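# Lay springy cord along the board's line, pinned by blocks

## Task

Shape the elastic cord so that along its whole length it touches the line marked on the board and rests flat on the board, and keep it in that shape using the steel blocks.

## Robot and tools

Robot: two arms, left_arm and right_arm, each with a two-finger gripper. In the scene frame the origin sits at table-top height midway between the nominal bases; +z is up, +x points out over the table, and left_arm is on the +y side. Image left and right do not match the arm names. Calibrated bases: left_arm at (-0.048, +0.367, 0) m, right_arm at (-0.063, -0.362, 0) m, each turned very slightly about z. Hand positions, velocities and targets in results are given in each arm's own base frame; fixed cameras and the table use the scene frame. Reported hand poses can be off by a few centimetres, more at long reach.

Gripper geometry: fingers point along the gripper's +z and open and close along its x. end_effector_position is the point between the pads; fingertips extend 17.5 mm past it. A block on the arm protrudes about 10 cm from the last joint axis toward the gripper's -y and rotates with it.

The 18-number row: every arm command is one flat list of 18 numbers, each in [-1, 1]. Numbers 1-9 are left_arm: dx, dy, dz, rx, ry, rz, gripper position, force_limit, speed. Numbers 10-18 are the same nine for right_arm. Both arms must always be filled in. dx..rz are an offset, not a pose: they are measured along the Hand target's own axes, from the Hand target the arm had when the action or move began (not from the previous row). Scale: 1.0 = 0.6 m for dx, dy, dz, and 1.0 = 180 degrees for the rotation vector rx, ry, rz. Six zeros re-request the current Hand target. Gripper position: +1 fully open (50 mm), about -0.65 pads meet, -1 to grip until stopped. force_limit: -1 about 20 N per pad, 0 about 102 N, +1 about 185 N (actual can be ~15 N more). speed: -1 is 20 mm/s, 0 is 85, +1 is 150. Both start at +1. A 0 in a gripper slot is a real command, so to leave a gripper alone resend its last three numbers. New force_limit or speed applies only after a position change of at least 0.01; to soften a grip, open first.

execute_actions(actions, cameras): actions is a list of actions; each action is a list of up to 15 rows, one per 1/30 s step, shorter lists repeat the last row. Images appear only if actions is empty or cameras names some ("all" for all, [] for none). An empty list also shows the scene number.

move(target, speed, blend, blocking, cameras): target is one 18-number row or up to 15 rows; all rows are offsets from the same starting Hand targets. speed is path top speed in m/s, 0.002 to 1, default 0.25 (turn rate up to twice that in rad/s), one value or one per target. blend in metres rounds corners; 0 stops at each target. Paths are straight, end together, last 0.5 s to 10 s, and avoid nothing. Faster moves lag and stray more and hit harder. Result adds a move: line (done, off_target, moving, held, fault) and limits (paced = pose clipped, held = steps withheld by a check such as the inter-arm clearance check). blocking=false returns after about 0.5 s while motion continues.

wait(seconds 0 to 10): lets time pass holding last commands. stop: brakes a running move (fingers keep going). zoom_image(camera, region [x0, y0, x1, y1] pixels, max 504 x 504): enlarges part of the latest image of cam_high, cam_board, cam_left_wrist or cam_right_wrist (each 672x504). finished_scene(scene): ends the scene irreversibly; the goal must hold with the robot let go.

Control details: each step the commanded pose is clipped to within 70 mm and 16 degrees of the measured gripper pose; Hand target is the last pose after clipping, and the next offsets start from it. Grippers often stop short; resend or add the missing offset. To stop pushing, command the target back beyond the gripper.

Result lines: object_status 0 moving, 1 blocked while opening, 2 blocked while closing (a grip), 3 reached position or pads met (likely empty). Opening in mm is about (250 - position_measured) x 0.202. Flange force is external force on the gripper in its x y z axes, noisy, including held weight. Joint velocities "within noise" means at rest. MOTOR HOT warns of overheating.

Avoid: forces of 150 N or joint torque at its limit (35.6 N m wrist joints, 142 N m others) cause a 10 s arm stop; overheating from long stretched holds or pushing at unreachable poses gives a 30-60 s stop. Arms are stiff, so aim only slightly into contact and go slowly. Never press, hit or grip between the two arms. Do not drop, slam or fling the blocks or cord, or let anything fall off the table. Loose objects may occasionally be nudged by outside disturbances. Less time and smoother, lower-effort motion are better.

Each tool is called after "Request:" as name(argument=value, ...) on one line, values as JSON.

## Session

Request:
execute_actions(actions=[])

Scene clock: 0.00 s.
left_arm: end_effector_position=(+0.5425, -0.5663, +0.2965) position_measured=3 object_status=3 end_effector_quat_wxyz=(+0.154, +0.348, -0.594, +0.709) | right_arm: end_effector_position=(+0.4942, +0.0409, +0.3660) position_measured=3 object_status=3 end_effector_quat_wxyz=(+0.093, +0.215, +0.970, +0.067)
Joint positions: left_arm=[-0.441 0.423 0.018 -1.158 0.915 -1.395] | right_arm=[0.338 -0.035 0.151 -0.015 -1.528 0.796]
Joint velocities: within noise
Flange force (N): no reading
Hand target: left_arm +0.5425, -0.5663, +0.2965; +0.154, +0.348, -0.594, +0.709 | right_arm +0.4942, +0.0409, +0.3660; +0.093, +0.215, +0.970, +0.067
Tool commands: left_gripper/position=+1.0 left_gripper/force_limit=+1.0 left_gripper/speed=+1.0 right_gripper/position=+1.0 right_gripper/force_limit=+1.0 right_gripper/speed=+1.0

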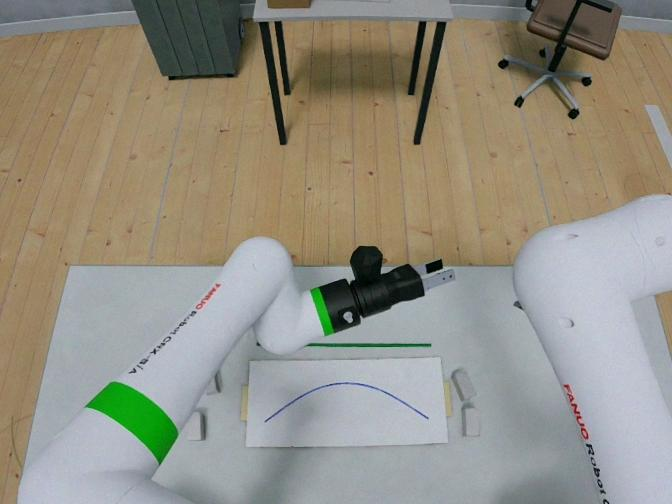

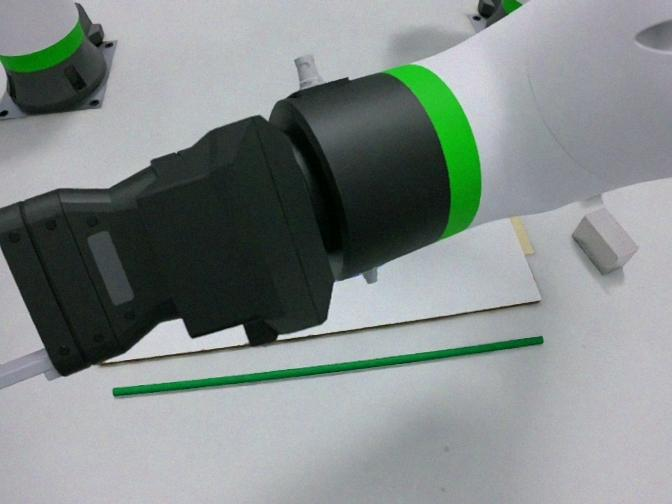

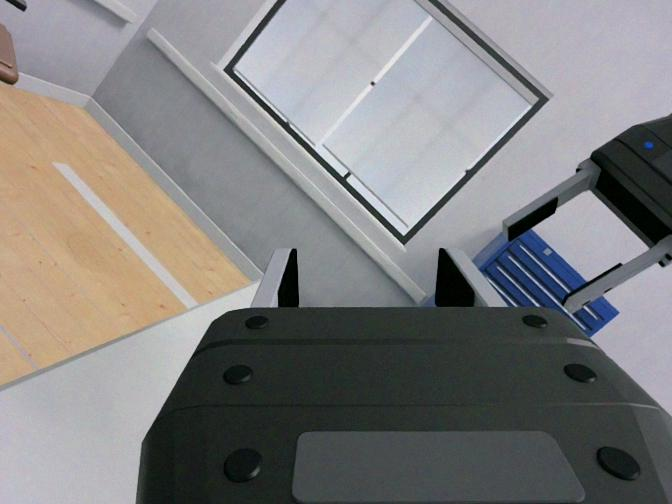

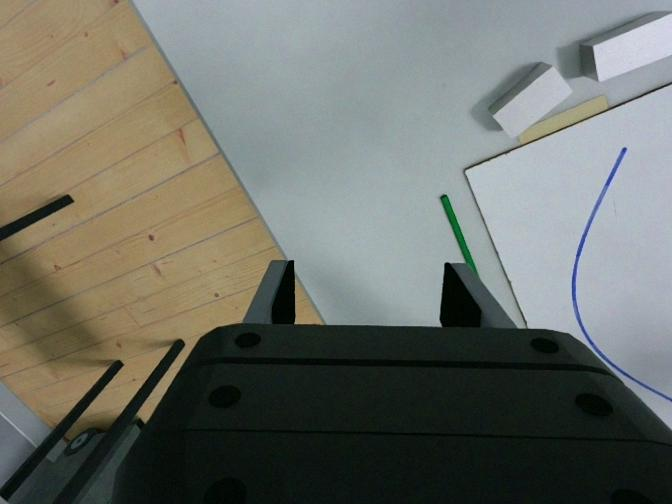

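Request:
move(target=[0.228,-0.167,-0.977,-0.524,-0.114,0.257,1,1,1,0.222,-0.383,-0.245,0.043,0.06,-0.138,1,1,1], speed=0.4, cameras=["all"])

Scene clock: 30.83 s.
left_arm: end_effector_position=(+0.3268, -0.0118, +0.4320) position_measured=3 object_status=3 end_effector_quat_wxyz=(+0.000, -0.001, +1.000, -0.001) | right_arm: end_effector_position=(+0.2521, -0.1217, +0.4502) position_measured=3 object_status=3 end_effector_quat_wxyz=(-0.001, +0.000, +1.000, +0.000)
Joint positions: left_arm=[-0.444 -0.24 0.15 -3.14 1.961 -1.126] | right_arm=[0.034 -0.338 0.127 0.001 -2.037 1.538]
Flange force (N): left_arm=[1.7 1.7 4.9] | right_arm=[-1.5 -1.8 1.7]
Hand target: left_arm +0.3268, -0.0118, +0.4320; +0.000, -0.001, +1.000, -0.001 | right_arm +0.2521, -0.1217, +0.4502; -0.001, +0.000, +1.000, +0.000
Off the commanded pose: left_arm 0.000 m, 0 deg | right_arm 0.000 m, 0 deg.
move: done
camera_calibration:
cam_left_wrist: T_world_to_cam=[[-0.999975, 0.00478506, -0.00515857, 0.340331], [0.00264812, 0.935187, 0.354143, -0.129798], [0.00651883, 0.354121, -0.935177, 0.538099], [0, 0, 0, 1]] pos_world=[0.337159, -0.0707952, 0.55094]
cam_right_wrist: T_world_to_cam=[[-0.999953, -0.0027049, -0.00931871, 0.261529], [-0.00561558, 0.944513, 0.328426, -0.0161098], [0.00791329, 0.328463, -0.944484, 0.592877], [0, 0, 0, 1]] pos_world=[0.256735, -0.178815, 0.567691]

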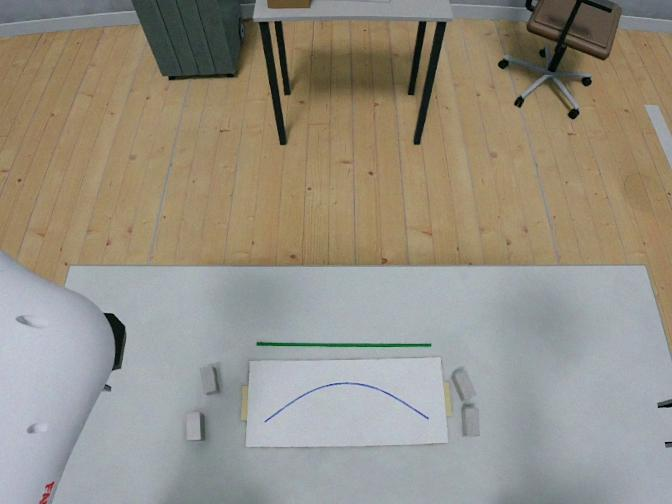

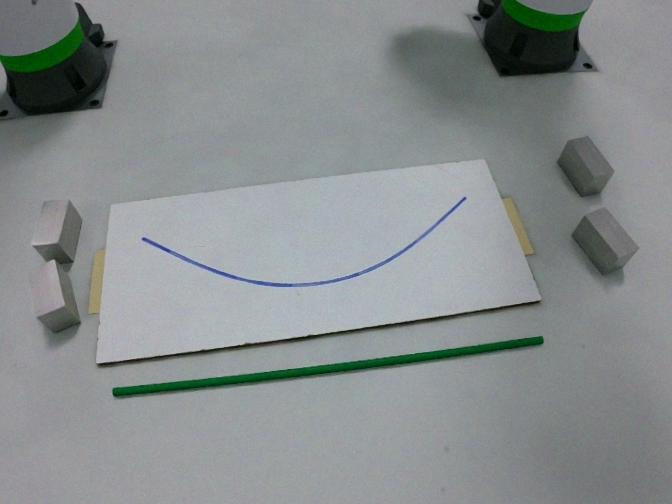

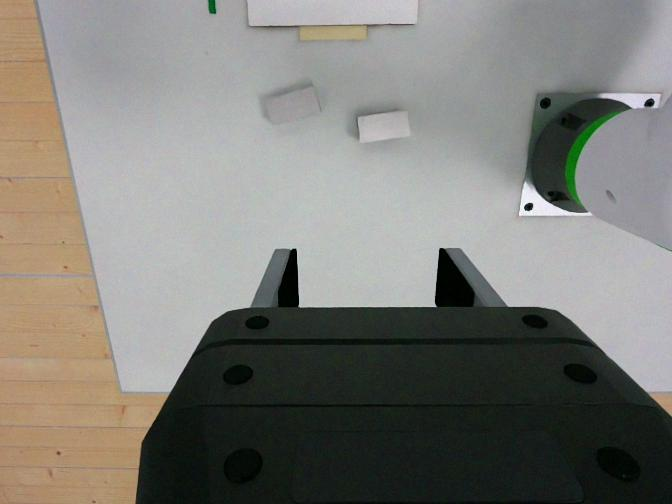

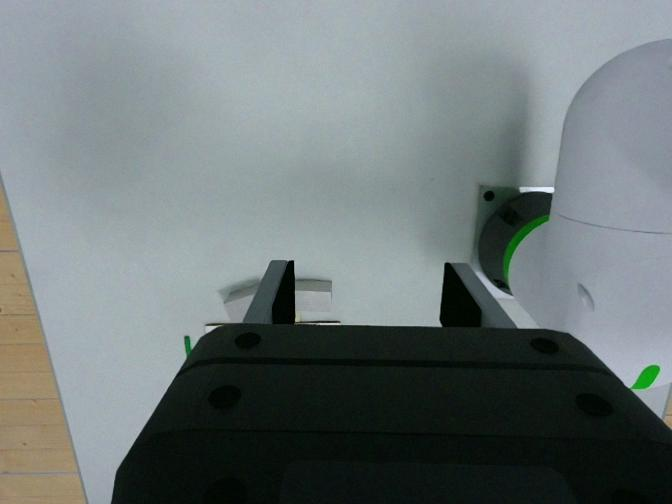

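Request:
zoom_image(camera="cam_high", region=[180, 330, 490, 460])

Request:
zoom_image(camera="cam_board", region=[20, 130, 350, 400])

Request:
zoom_image(camera="cam_board", region=[340, 110, 660, 372])

Scaled by 1.626.

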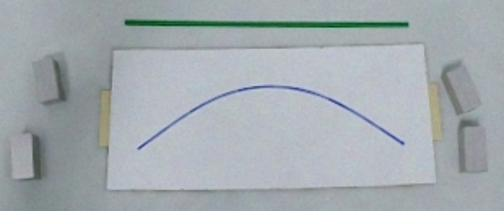

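Scaled by 1.527.

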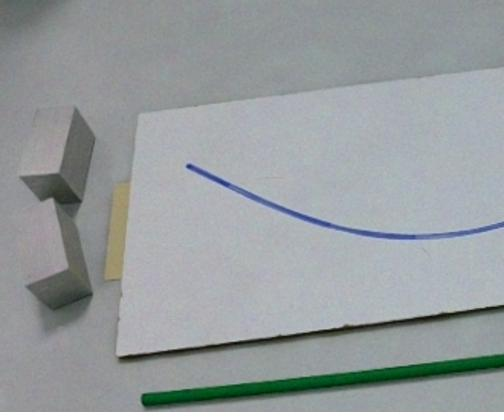

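Scaled by 1.575.

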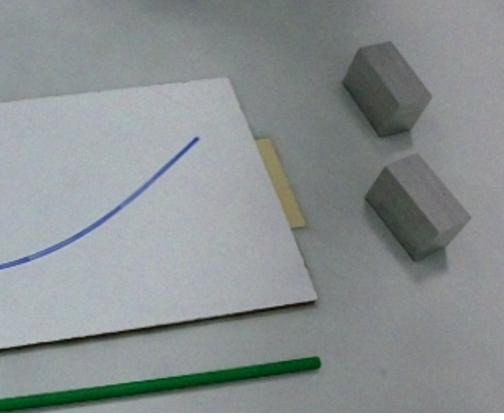

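Request:
move(target=[-0.092,-0.13,0.437,0,0,-0.541,1,1,1,-0.216,0.3045,0.467,0,0,0.381,1,1,1], speed=0.5, cameras=["all"])

Scene clock: 94.27 s.
left_arm: end_effector_position=(+0.3819, -0.0900, +0.1699) position_measured=3 object_status=3 end_effector_quat_wxyz=(+0.001, +0.752, -0.660, +0.000) | right_arm: end_effector_position=(+0.3813, +0.0608, +0.1698) position_measured=3 object_status=3 end_effector_quat_wxyz=(+0.000, +0.563, +0.826, +0.000)
Joint positions: left_arm=[-0.568 -0.112 -0.366 -3.14 1.317 0.698] | right_arm=[0.502 -0.128 -0.38 0 -1.32 -0.127]
Flange force (N): left_arm=[-1.8 3.0 3.5] | right_arm=[-1.0 1.3 2.5]
Hand target: left_arm +0.3819, -0.0900, +0.1699; +0.001, +0.752, -0.660, +0.000 | right_arm +0.3813, +0.0609, +0.1698; +0.000, +0.563, +0.826, -0.001
Off the commanded pose: left_arm 0.000 m, 0 deg | right_arm 0.000 m, 0 deg.
move: done
camera_calibration:
cam_left_wrist: T_world_to_cam=[[0.123654, -0.992313, -0.00497107, -0.124435], [-0.927184, -0.11732, 0.35576, 0.296125], [-0.353609, -0.0393821, -0.934564, 0.422239], [0, 0, 0, 1]] pos_world=[0.439257, -0.0721081, 0.288641]
cam_right_wrist: T_world_to_cam=[[-0.36775, 0.929866, -0.0104098, 0.0910804], [0.877259, 0.350615, 0.32785, -0.396222], [0.308507, 0.111435, -0.944672, 0.165702], [0, 0, 0, 1]] pos_world=[0.329964, 0.0357637, 0.287384]

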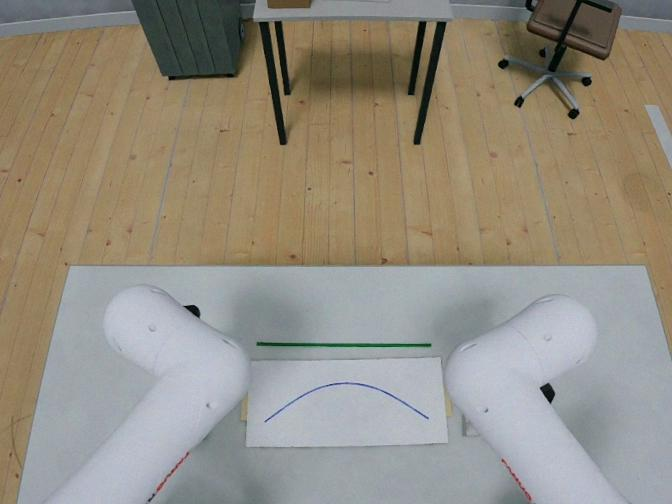

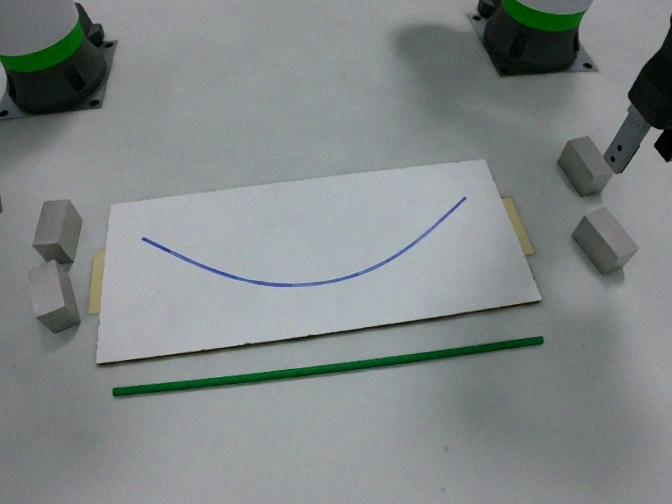

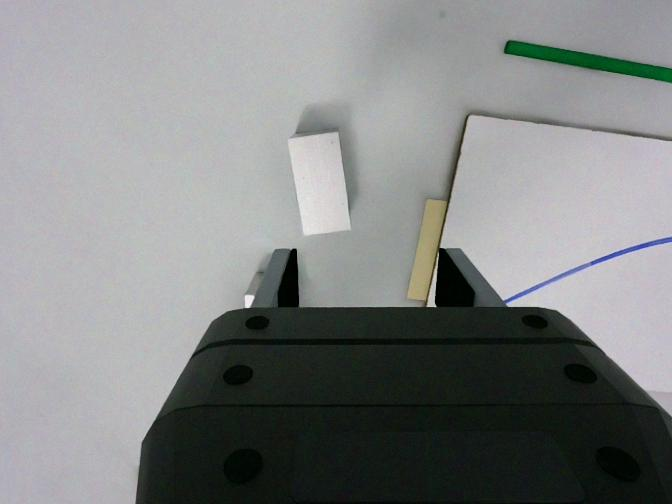

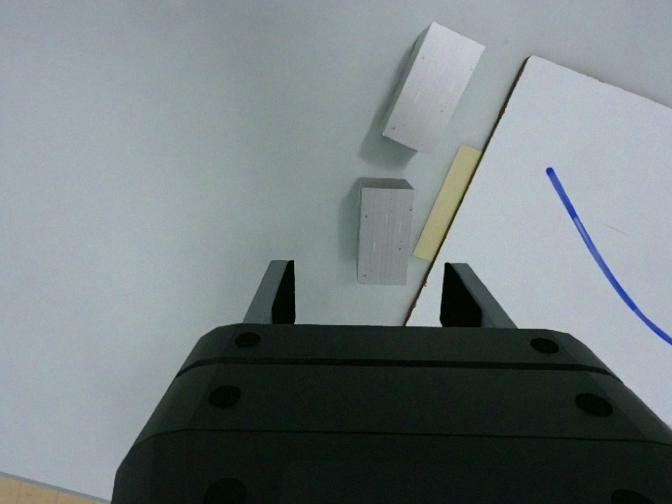

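Request:
move(target=[-0.0355,-0.0133,0.14,0,0,-0.047,1,1,1,0.0385,0.0378,0.14,0,0,0.01,1,1,1], cameras=["cam_left_wrist","cam_right_wrist"])

Scene clock: 109.60 s.
left_arm: end_effector_position=(+0.3870, -0.0680, +0.0859) position_measured=3 object_status=3 end_effector_quat_wxyz=(+0.001, +0.798, -0.602, +0.000) | right_arm: end_effector_position=(+0.3939, +0.0906, +0.0858) position_measured=3 object_status=3 end_effector_quat_wxyz=(+0.000, +0.576, +0.817, +0.000)
Joint positions: left_arm=[-0.51 -0.031 -0.499 -3.14 1.102 0.787] | right_arm=[0.553 -0.001 -0.471 0 -1.102 -0.211]
Flange force (N): left_arm=[-2.7 1.3 3.1] | right_arm=[-1.0 2.7 4.3]
Hand target: left_arm +0.3870, -0.0679, +0.0858; +0.001, +0.798, -0.602, +0.000 | right_arm +0.3939, +0.0906, +0.0858; +0.000, +0.576, +0.817, -0.001
Off the commanded pose: left_arm 0.000 m, 0 deg | right_arm 0.000 m, 0 deg.
move: done
camera_calibration:
cam_left_wrist: T_world_to_cam=[[0.268297, -0.963323, -0.00495877, -0.157594], [-0.89979, -0.252434, 0.355885, 0.313502], [-0.344084, -0.0910211, -0.934517, 0.339312], [0, 0, 0, 1]] pos_world=[0.44112, -0.0417911, 0.204741]
cam_right_wrist: T_world_to_cam=[[-0.338325, 0.940971, -0.0104382, 0.0545841], [0.887867, 0.322868, 0.327794, -0.391714], [0.311815, 0.101633, -0.944692, 0.0786629], [0, 0, 0, 1]] pos_world=[0.341729, 0.0671151, 0.203284]
Images, in order (width x height): cam_left_wrist 672x504, cam_right_wrist 672x504.

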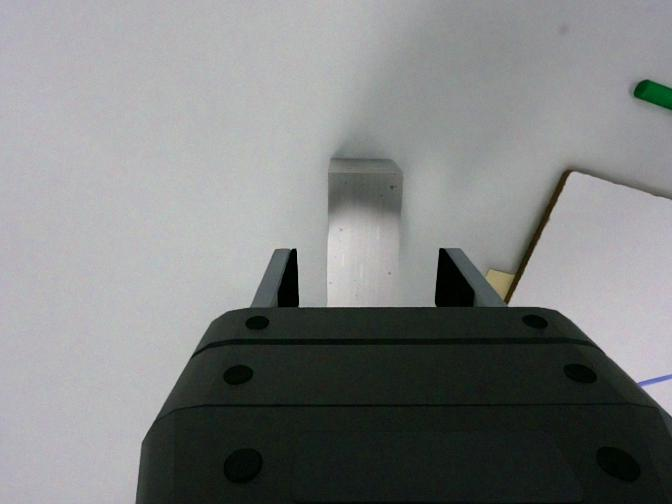

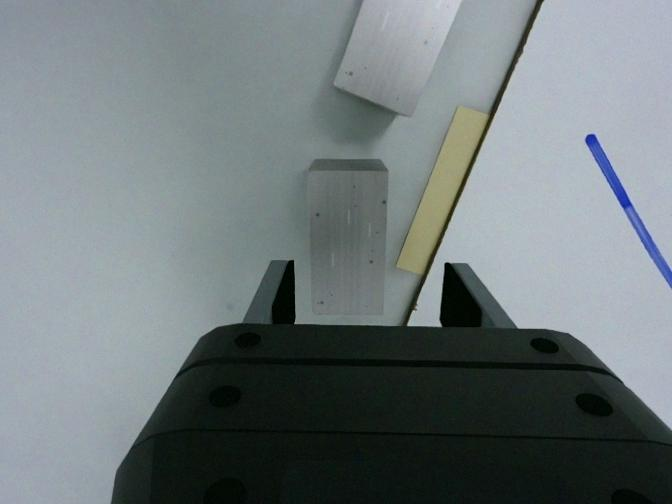

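Request:
move(target=[[0,0,0.1015,0,0,0,1,1,1,-0.0078,0,0.1015,0,0,0,1,1,1],[0,0,0.1015,0,0,0,-1,-0.7,-0.7,-0.0078,0,0.1015,0,0,0,-1,-0.7,-0.7]], cameras=["cam_left_wrist","cam_right_wrist","cam_board"], speed=0.15)

Scene clock: 116.37 s.
left_arm: end_effector_position=(+0.3870, -0.0680, +0.0249) position_measured=103 object_status=2 end_effector_quat_wxyz=(+0.001, +0.798, -0.602, +0.000) | right_arm: end_effector_position=(+0.3954, +0.0861, +0.0249) position_measured=103 object_status=2 end_effector_quat_wxyz=(+0.000, +0.576, +0.817, -0.001)
Joint positions: left_arm=[-0.51 0.06 -0.574 -3.14 0.937 0.787] | right_arm=[0.541 0.09 -0.542 0 -0.94 -0.199]
Flange force (N): left_arm=[-0.8 3.3 -0.8] | right_arm=[-4.1 1.6 2.7]
Hand target: left_arm +0.3870, -0.0680, +0.0249; +0.001, +0.798, -0.602, +0.000 | right_arm +0.3954, +0.0862, +0.0249; +0.000, +0.576, +0.817, -0.001
Off the commanded pose: left_arm 0.000 m, 0 deg | right_arm 0.000 m, 0 deg.
move: done
camera_calibration:
cam_left_wrist: T_world_to_cam=[[0.268255, -0.963334, -0.00507409, -0.157959], [-0.899768, -0.252429, 0.355946, 0.335167], [-0.344176, -0.0909189, -0.934493, 0.282339], [0, 0, 0, 1]] pos_world=[0.44112, -0.0418913, 0.143741]
cam_right_wrist: T_world_to_cam=[[-0.338369, 0.940954, -0.0105897, 0.0586676], [0.887817, 0.322951, 0.327846, -0.371747], [0.311908, 0.101531, -0.944672, 0.0210508], [0, 0, 0, 1]] pos_world=[0.343329, 0.0627152, 0.142383]
Images, in order (width x height): cam_board 672x504, cam_left_wrist 672x504, cam_right_wrist 672x504.

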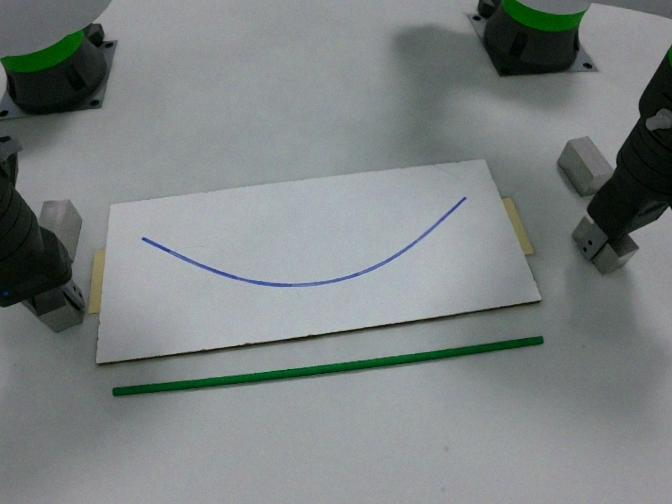

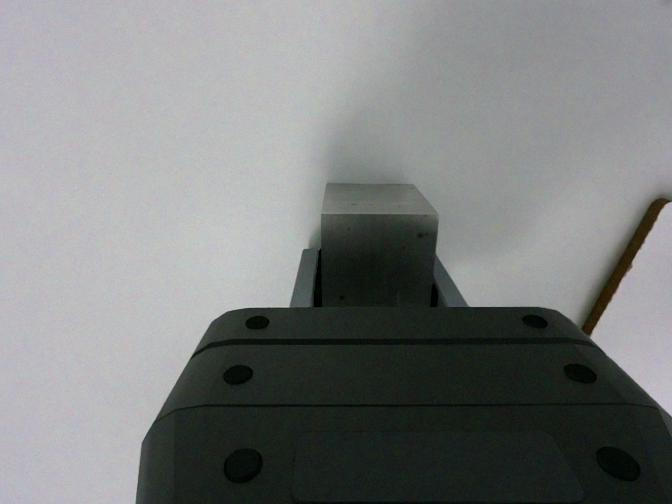

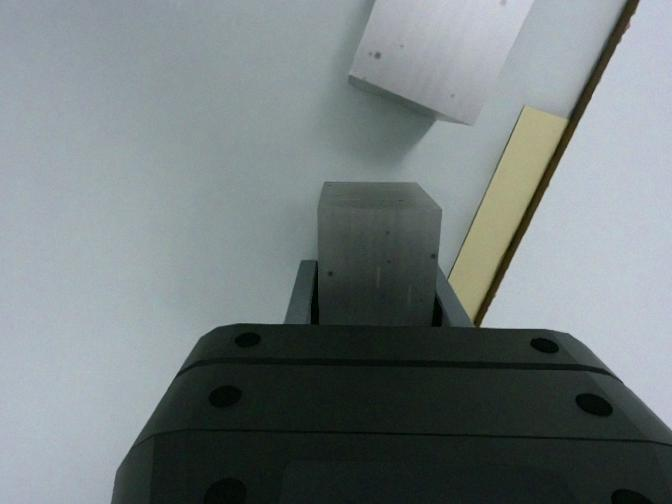

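Request:
move(target=[[0,0,-0.192,0,0,0,-1,-0.7,-0.7,0,0,-0.192,0,0,0,-1,-0.7,-0.7],[0.43,0.196,-0.192,0,0,-0.008,-1,-0.7,-0.7,0.117,0.065,-0.192,0,0,0.189,-1,-0.7,-0.7]], blend=0.03, cameras=["all"])

Scene clock: 134.73 s.
left_arm: end_effector_position=(+0.3493, -0.3135, +0.1405) position_measured=103 object_status=2 end_effector_quat_wxyz=(+0.001, +0.805, -0.594, +0.000) | right_arm: end_effector_position=(+0.4071, +0.1557, +0.1400) position_measured=103 object_status=2 end_effector_quat_wxyz=(-0.001, +0.767, +0.642, +0.000)
Joint positions: left_arm=[-1.011 0.106 -0.22 -3.14 1.244 1.309] | right_arm=[0.667 0.024 -0.308 -0.002 -1.239 -0.843]
Flange force (N): left_arm=[-3.1 1.2 8.8] | right_arm=[0.1 1.3 8.7]
Hand target: left_arm +0.3493, -0.3135, +0.1405; +0.001, +0.805, -0.594, +0.000 (not the last commanded pose) | right_arm +0.4071, +0.1557, +0.1400; -0.001, +0.767, +0.642, +0.000 (not the last commanded pose)
Off the commanded pose: left_arm 0.035 m, 0 deg | right_arm 0.010 m, 4 deg.
move: held (left_arm, right_arm; a check stopped the path); limits=held
pose unreachable (left arm): on one or more control steps of this call, first in action 0 (counted from 0), this arm could not follow its commanded pose, so it was not sent that pose on those steps. It may still have moved: this result reports where it is.
cause: moving toward the commanded pose would bring a part of the arm too close to another arm (a part of this arm just beyond joint 4 (forearm roll) and a part of the right arm just beyond its joint 4 (forearm roll), along the way the arms are being sent, or toward where that arm still pushes).
pose unreachable (right arm): on one or more control steps of this call, first in action 0 (counted from 0), this arm could not follow its commanded pose, so it was not sent that pose on those steps. It may still have moved: this result reports where it is.
cause: moving toward the commanded pose would bring a part of the arm too close to another arm (a part of this arm just beyond joint 4 (forearm roll) and a part of the left arm just beyond its joint 4 (forearm roll), along the way the arms are being sent, or toward where that arm still pushes).
camera_calibration:
cam_left_wrist: T_world_to_cam=[[0.288857, -0.957364, -0.00401281, -0.389219], [-0.894161, -0.271281, 0.356206, 0.19019], [-0.342107, -0.0993046, -0.934399, 0.351723], [0, 0, 0, 1]] pos_world=[0.402816, -0.286102, 0.259341]
cam_right_wrist: T_world_to_cam=[[0.173334, 0.984817, -0.00955023, -0.216914], [0.931159, -0.160717, 0.327281, -0.384503], [0.320777, -0.0656219, -0.944879, 0.141623], [0, 0, 0, 1]] pos_world=[0.350203, 0.161119, 0.257586]

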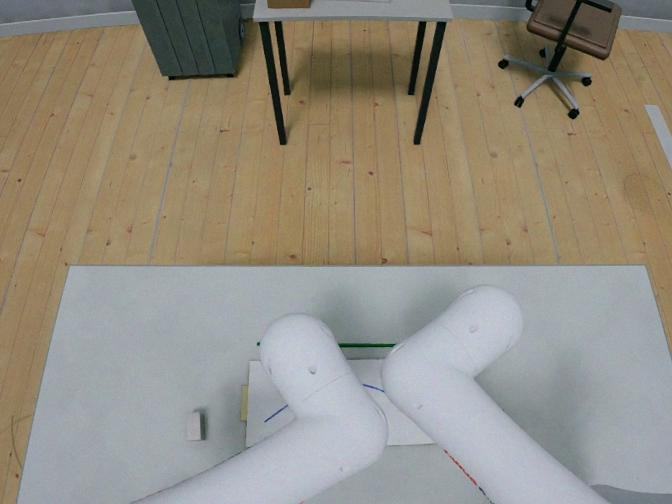

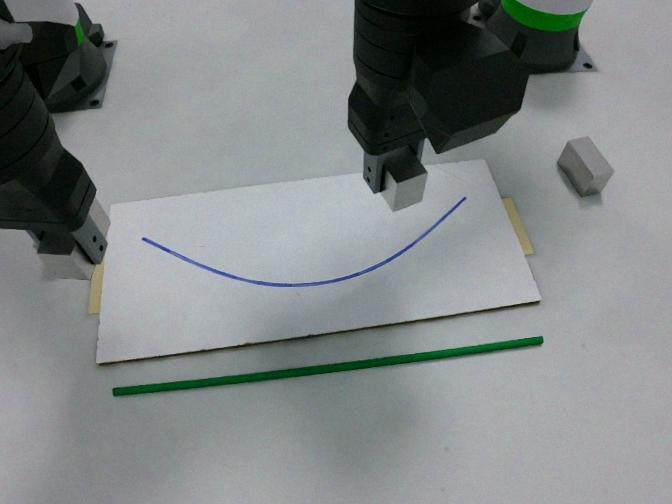

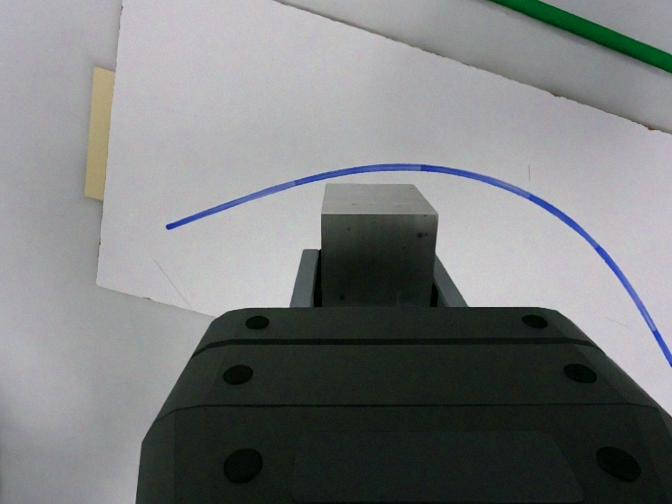

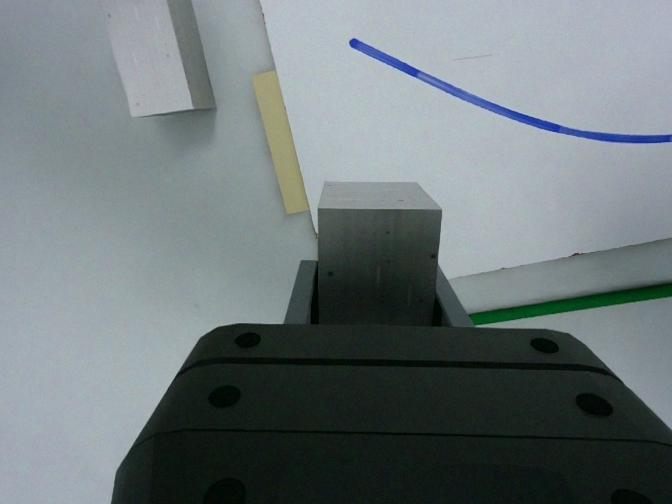

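Request:
move(target=[[0.052,0.026,0,0,0,0,-1,-0.7,-0.7,-0.164,0.03,0,0,0,0,-1,-0.7,-0.7],[0.052,0.026,0.165,0,0,0,-1,-0.7,-0.7,-0.164,0.03,0,0,0,0,-1,-0.7,-0.7],[0.052,0.026,0.183,0,0,0,-1,-0.7,-0.7,-0.164,0.03,0,0,0,0,-1,-0.7,-0.7]], speed=[0.25,0.2,0.03], blend=[0.01,0.003,0], cameras=["cam_board","cam_left_wrist"])

Scene clock: 157.00 s.
left_arm: end_effector_position=(+0.3436, -0.3481, +0.0309) position_measured=103 object_status=2 end_effector_quat_wxyz=(+0.001, +0.805, -0.594, +0.001) | right_arm: end_effector_position=(+0.4075, +0.0557, +0.1399) position_measured=103 object_status=2 end_effector_quat_wxyz=(-0.001, +0.767, +0.642, +0.000)
Joint positions: left_arm=[-1.06 0.273 -0.303 -3.14 0.993 1.358] | right_arm=[0.456 -0.039 -0.37 -0.002 -1.24 -0.632]
Flange force (N): left_arm=[-22.7 11.9 -59.8] | right_arm=[-0.4 1.7 8.8]
Hand target: left_arm +0.3435, -0.3481, +0.0308; +0.001, +0.805, -0.594, +0.000 | right_arm +0.4075, +0.0557, +0.1399; -0.001, +0.767, +0.642, +0.000
Off the commanded pose: left_arm 0.000 m, 0 deg | right_arm 0.000 m, 0 deg.
move: done
camera_calibration:
cam_left_wrist: T_world_to_cam=[[0.288798, -0.957382, -0.00382497, -0.421147], [-0.894261, -0.27118, 0.356032, 0.214845], [-0.341896, -0.0994007, -0.934466, 0.243822], [0, 0, 0, 1]] pos_world=[0.397115, -0.320701, 0.149741]
Images, in order (width x height): cam_board 672x504, cam_left_wrist 672x504.

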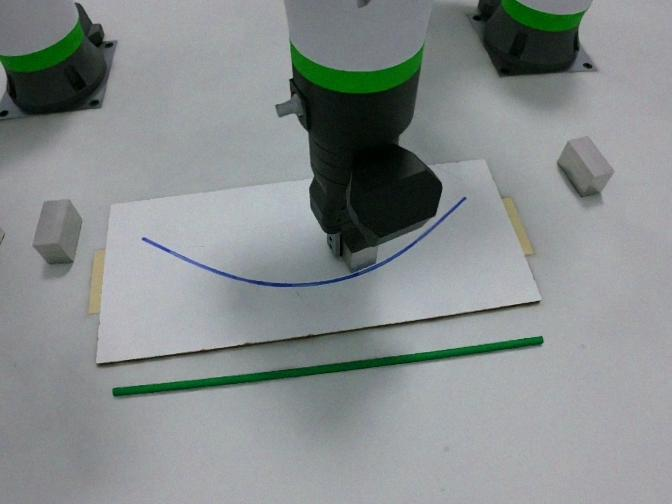

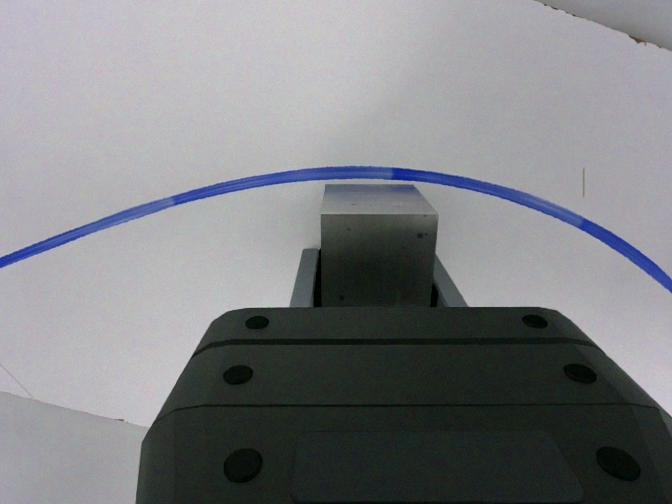

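Request:
move(target=[[0,0,-0.0012,0,0,0,-1,-0.7,-0.7,0,0,0,0,0,0,-1,-0.7,-0.7],[0,0,-0.0013,0,0,0,1,-0.7,-0.7,0,0,0,0,0,0,-1,-0.7,-0.7],[0,0,-0.1,0,0,0,1,-0.7,-0.7,0,0,0,0,0,0,-1,-0.7,-0.7],[-0.517,-0.054,-0.182,0,0,0.095,1,-0.7,-0.7,0.2,-0.078,0,0,0,0.011,-1,-0.7,-0.7]], speed=[0.02,0.02,0.15,0.3], blend=[0,0,0.02,0], cameras=["cam_board","cam_left_wrist"])

Request:
move(target=[[0,0,0,0,0,0,1,-0.7,-0.7,0.202,-0.078,0,0,0,0.011,-1,-0.7,-0.7],[0,0,0,0,0,0,1,-0.7,-0.7,0.202,-0.078,0.165,0,0,0.011,-1,-0.7,-0.7],[0,0,0,0,0,0,1,-0.7,-0.7,0.202,-0.078,0.1795,0,0,0.011,-1,-0.7,-0.7]], speed=[0.25,0.15,0.02], blend=[0.005,0.003,0], cameras=["cam_board","cam_high"])

Scene clock: 177.57 s.
left_arm: end_effector_position=(+0.2831, -0.0419, +0.1393) position_measured=3 object_status=3 end_effector_quat_wxyz=(+0.001, +0.707, -0.707, +0.001) | right_arm: end_effector_position=(+0.3825, +0.1820, +0.1401) position_measured=103 object_status=2 end_effector_quat_wxyz=(-0.001, +0.778, +0.629, +0.000)
Joint positions: left_arm=[-0.616 -0.404 -0.657 -3.139 1.316 0.616] | right_arm=[0.755 -0.007 -0.339 -0.002 -1.239 -0.965]
Flange force (N): left_arm=[-1.8 1.1 3.9] | right_arm=[0.1 1.3 8.6]
Hand target: left_arm +0.2831, -0.0419, +0.1394; +0.001, +0.707, -0.707, +0.001 | right_arm +0.3825, +0.1820, +0.1401; -0.001, +0.778, +0.629, +0.000
Off the commanded pose: left_arm 0.000 m, 0 deg | right_arm 0.000 m, 0 deg.
move: done
camera_calibration:
cam_left_wrist: T_world_to_cam=[[-0.00534471, -0.999979, -0.00377, -0.0286347], [-0.93461, 0.00365447, 0.355656, 0.228221], [-0.355635, 0.00542436, -0.934609, 0.363164], [0, 0, 0, 1]] pos_world=[0.342299, -0.031438, 0.25814]
Images, in order (width x height): cam_board 672x504, cam_left_wrist 672x504.

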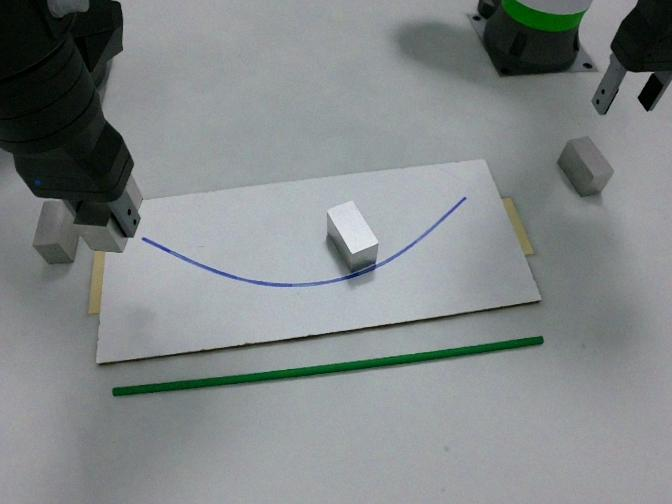

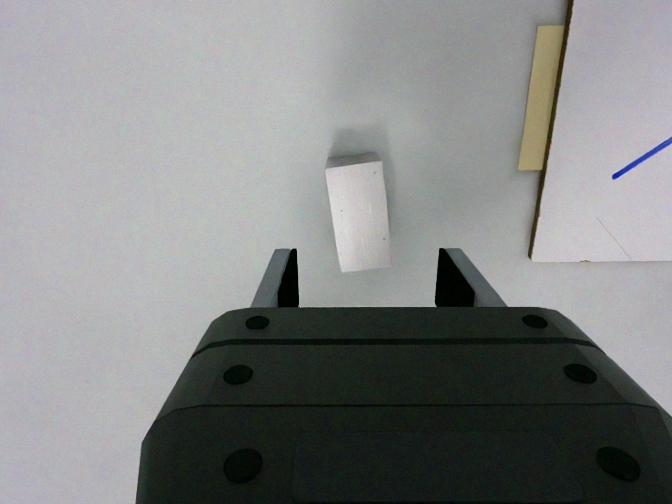

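Scene clock: 179.50 s.
left_arm: end_effector_position=(+0.2831, -0.0419, +0.1394) position_measured=3 object_status=3 end_effector_quat_wxyz=(+0.001, +0.707, -0.707, +0.001) | right_arm: end_effector_position=(+0.3620, +0.3105, +0.0325) position_measured=103 object_status=2 end_effector_quat_wxyz=(-0.001, +0.788, +0.615, +0.000)
Joint positions: left_arm=[-0.616 -0.404 -0.657 -3.139 1.316 0.616] | right_arm=[0.984 0.245 -0.335 -0.002 -0.991 -1.228]
Flange force (N): left_arm=[-1.6 1.8 3.6] | right_arm=[0.2 1.1 8.6]
Hand target: left_arm +0.2831, -0.0419, +0.1394; +0.001, +0.707, -0.707, +0.001 | right_arm +0.3620, +0.3105, +0.0326; -0.001, +0.788, +0.615, +0.000
Off the commanded pose: left_arm 0.000 m, 0 deg | right_arm 0.000 m, 0 deg.
move: done
Images, in order (width x height): cam_high 672x504, cam_board 672x504.

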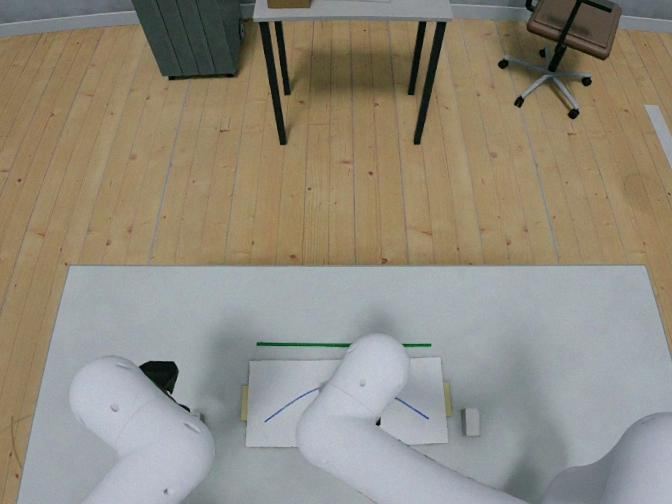

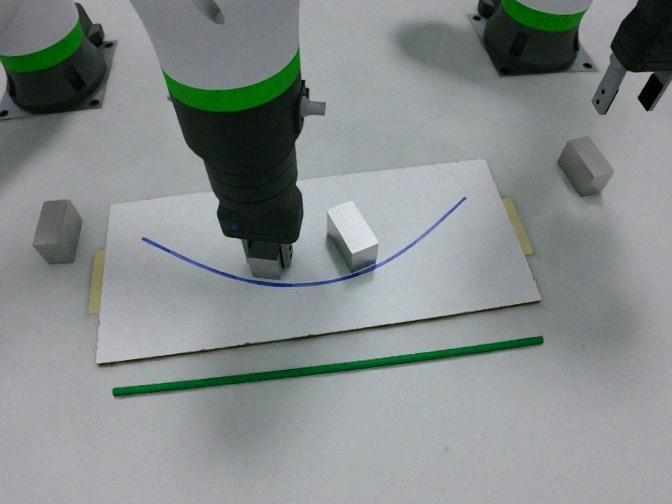

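Request:
zoom_image(camera="cam_board", region=[200, 190, 420, 310])

Scaled by 2.291.

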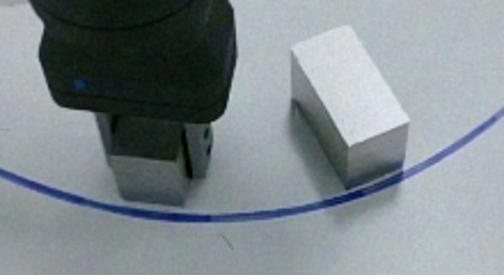

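Request:
move(target=[[0,0,0,0,0,0,1,-0.7,-0.7,0.002,0.002,0,0,0,0.028,-1,-0.7,-0.7],[0.004,0.008,0.03,0,0,-0.036,1,-0.7,-0.7,0.002,0.002,0.0015,0,0,0.028,-1,-0.7,-0.7],[0.004,0.008,0.05,0,0,-0.036,1,-0.7,-0.7,0.002,0.002,0.0014,0,0,0.028,1,-0.7,-0.7],[0.004,0.008,0.1,0,0,-0.036,1,-0.7,-0.7,0.002,0.002,-0.1,0,0,0.028,1,-0.7,-0.7],[0.004,0.008,0.15,0,0,-0.036,1,-0.7,-0.7,-0.402,0.017,-0.179,0,0,-0.097,1,-0.7,-0.7]], speed=[0.03,0.05,0.05,0.15,0.3], blend=[0,0,0,0.02,0], cameras=["cam_board","cam_left_wrist","cam_right_wrist"])

Request:
zoom_image(camera="cam_board", region=[200, 190, 420, 310])

Scene clock: 199.03 s.
left_arm: end_effector_position=(+0.2783, -0.0445, +0.0494) position_measured=3 object_status=3 end_effector_quat_wxyz=(+0.001, +0.746, -0.666, +0.001) | right_arm: end_effector_position=(+0.3133, +0.0739, +0.1398) position_measured=3 object_status=3 end_effector_quat_wxyz=(-0.001, +0.686, +0.728, +0.000)
Joint positions: left_arm=[-0.635 -0.307 -0.822 -3.139 1.055 0.748] | right_arm=[0.645 -0.289 -0.58 -0.002 -1.28 -0.586]
Flange force (N): left_arm=[-2.2 0.5 3.2] | right_arm=[0.0 2.6 3.0]
Hand target: left_arm +0.2783, -0.0445, +0.0494; +0.001, +0.746, -0.666, +0.001 | right_arm +0.3133, +0.0739, +0.1398; -0.001, +0.686, +0.728, +0.000
Off the commanded pose: left_arm 0.000 m, 0 deg | right_arm 0.000 m, 0 deg.
move: done
camera_calibration:
cam_left_wrist: T_world_to_cam=[[0.107523, -0.994195, -0.00383684, -0.0627164], [-0.928942, -0.10184, 0.355942, 0.249451], [-0.354267, -0.0347078, -0.9345, 0.275196], [0, 0, 0, 1]] pos_world=[0.335962, -0.027397, 0.168141]
cam_right_wrist: T_world_to_cam=[[-0.061424, 0.998071, -0.00902243, -0.047632], [0.942851, 0.0609869, 0.327587, -0.330385], [0.327505, 0.0116149, -0.944778, 0.158332], [0, 0, 0, 1]] pos_world=[0.256724, 0.0658503, 0.257389]
Images, in order (width x height): cam_board 672x504, cam_left_wrist 672x504, cam_right_wrist 672x504.

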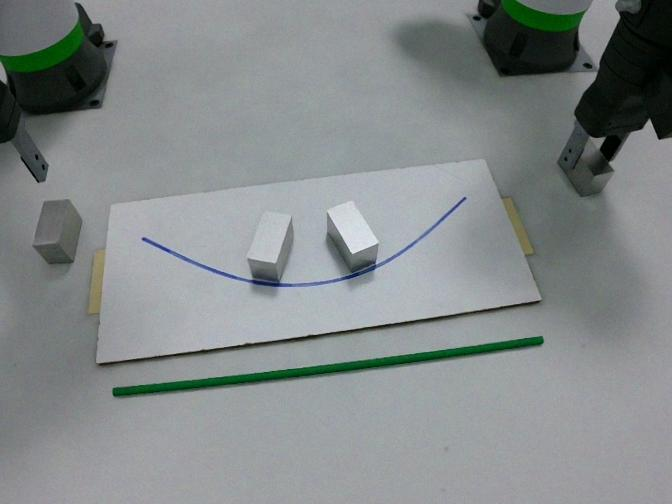

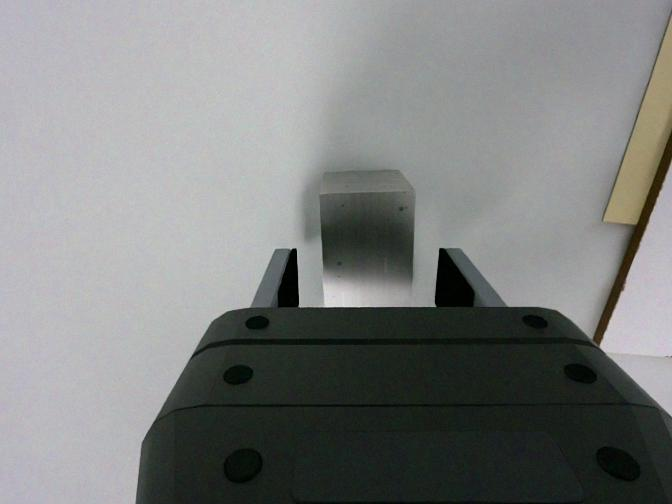

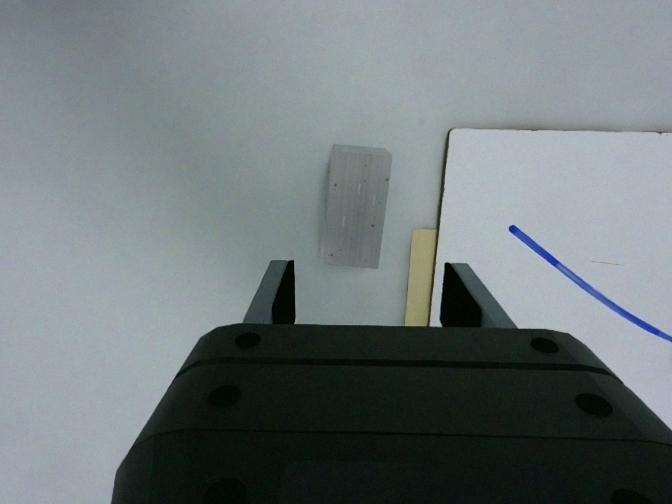

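Scaled by 2.291.

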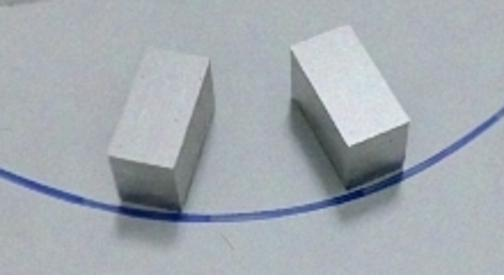

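Request:
move(target=[[0,0,-0.12,0,0,0,1,-0.7,-0.7,0,0,0,0,0,0,1,-0.7,-0.7],[0.381,-0.292,-0.084,0,0,-0.456,1,-0.7,-0.7,0.239,0.304,0.066,0,0,-0.486,1,-0.7,-0.7]], speed=0.4, blend=0.03, cameras=["all"])

Scene clock: 211.57 s.
left_arm: end_effector_position=(+0.4432, -0.2155, +0.1039) position_measured=3 object_status=3 end_effector_quat_wxyz=(+0.003, +0.991, -0.137, +0.000) | right_arm: end_effector_position=(+0.4568, +0.2013, +0.1070) position_measured=3 object_status=3 end_effector_quat_wxyz=(+0.002, +0.125, +0.992, +0.000)
Joint positions: left_arm=[-0.717 0.194 -0.208 -3.137 1.165 2.01] | right_arm=[0.68 0.206 -0.188 0.002 -1.174 0.639]
Flange force (N): left_arm=[-1.8 -1.5 2.3] | right_arm=[-1.3 0.9 3.1]
Hand target: left_arm +0.4432, -0.2155, +0.1039; +0.003, +0.991, -0.137, +0.000 (not the last commanded pose) | right_arm +0.4568, +0.2013, +0.1070; +0.002, +0.125, +0.992, +0.000 (not the last commanded pose)
Off the commanded pose: left_arm 0.051 m, 14 deg | right_arm 0.041 m, 15 deg.
move: held (left_arm, right_arm; a check stopped the path); path passed 1 of 2 targets; limits=held
pose unreachable (left arm): on one or more control steps of this call, first in action 0 (counted from 0), this arm could not follow its commanded pose, so it was not sent that pose on those steps. It may still have moved: this result reports where it is.
cause: moving toward the commanded pose would bring a part of the arm too close to another arm (a part of this arm just beyond joint 4 (forearm roll) and a part of the right arm just beyond its joint 4 (forearm roll), along the way the arms are being sent, or toward where that arm still pushes).
pose unreachable (right arm): on one or more control steps of this call, first in action 0 (counted from 0), this arm could not follow its commanded pose, so it was not sent that pose on those steps. It may still have moved: this result reports where it is.
cause: moving toward the commanded pose would bring a part of the arm too close to another arm (a part of this arm just beyond joint 4 (forearm roll) and a part of the left arm just beyond its joint 4 (forearm roll), along the way the arms are being sent, or toward where that arm still pushes).
camera_calibration:
cam_left_wrist: T_world_to_cam=[[0.960614, -0.277854, -0.00417523, -0.474001], [-0.257764, -0.896569, 0.360168, -0.103372], [-0.103817, -0.344906, -0.932878, 0.200659], [0, 0, 0, 1]] pos_world=[0.449519, -0.155174, 0.222443]
cam_right_wrist: T_world_to_cam=[[-0.969122, 0.246214, -0.0134289, 0.400265], [0.228215, 0.916236, 0.329287, -0.308467], [0.0933791, 0.316054, -0.944135, 0.124375], [0, 0, 0, 1]] pos_world=[0.446689, 0.144768, 0.224376]

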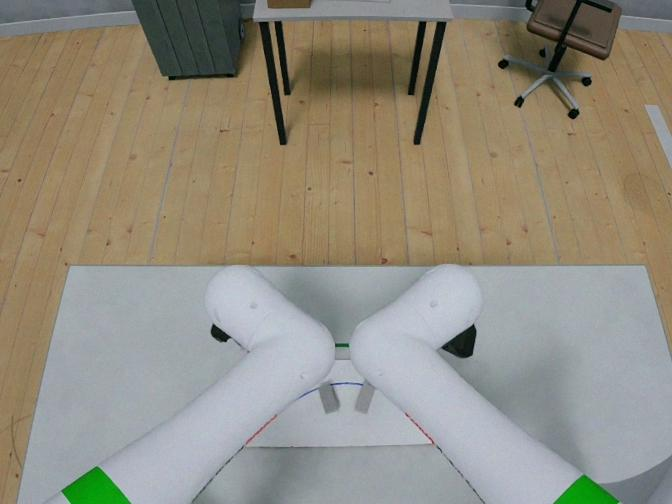

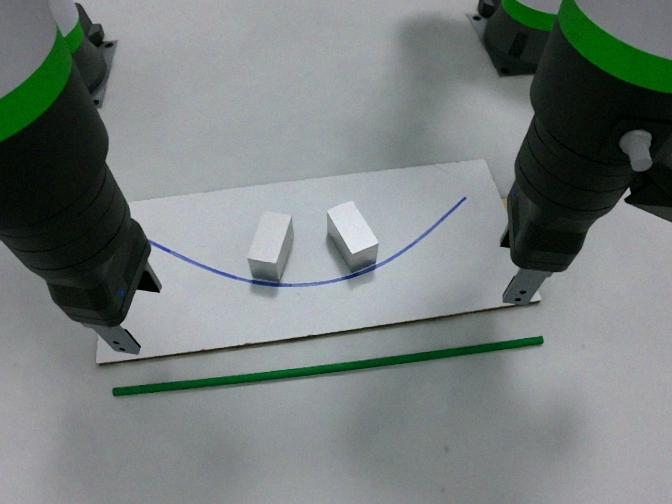

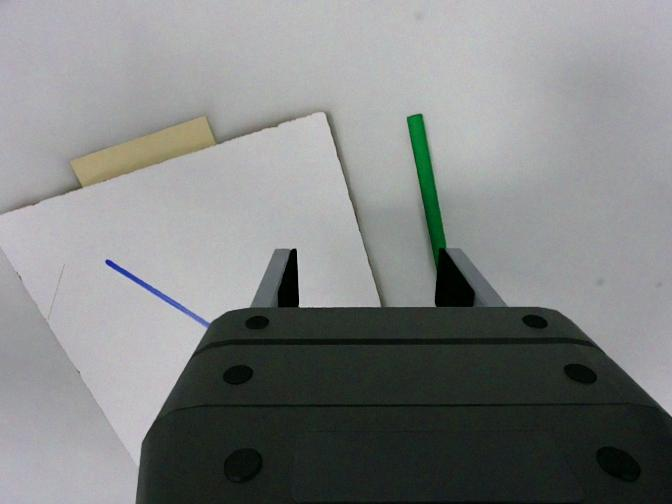

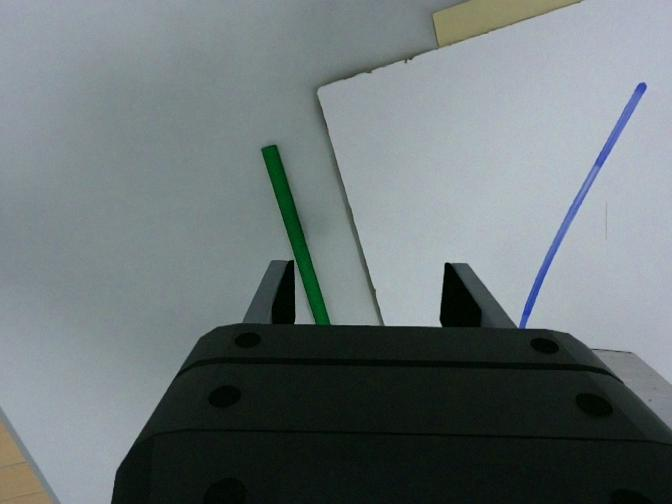

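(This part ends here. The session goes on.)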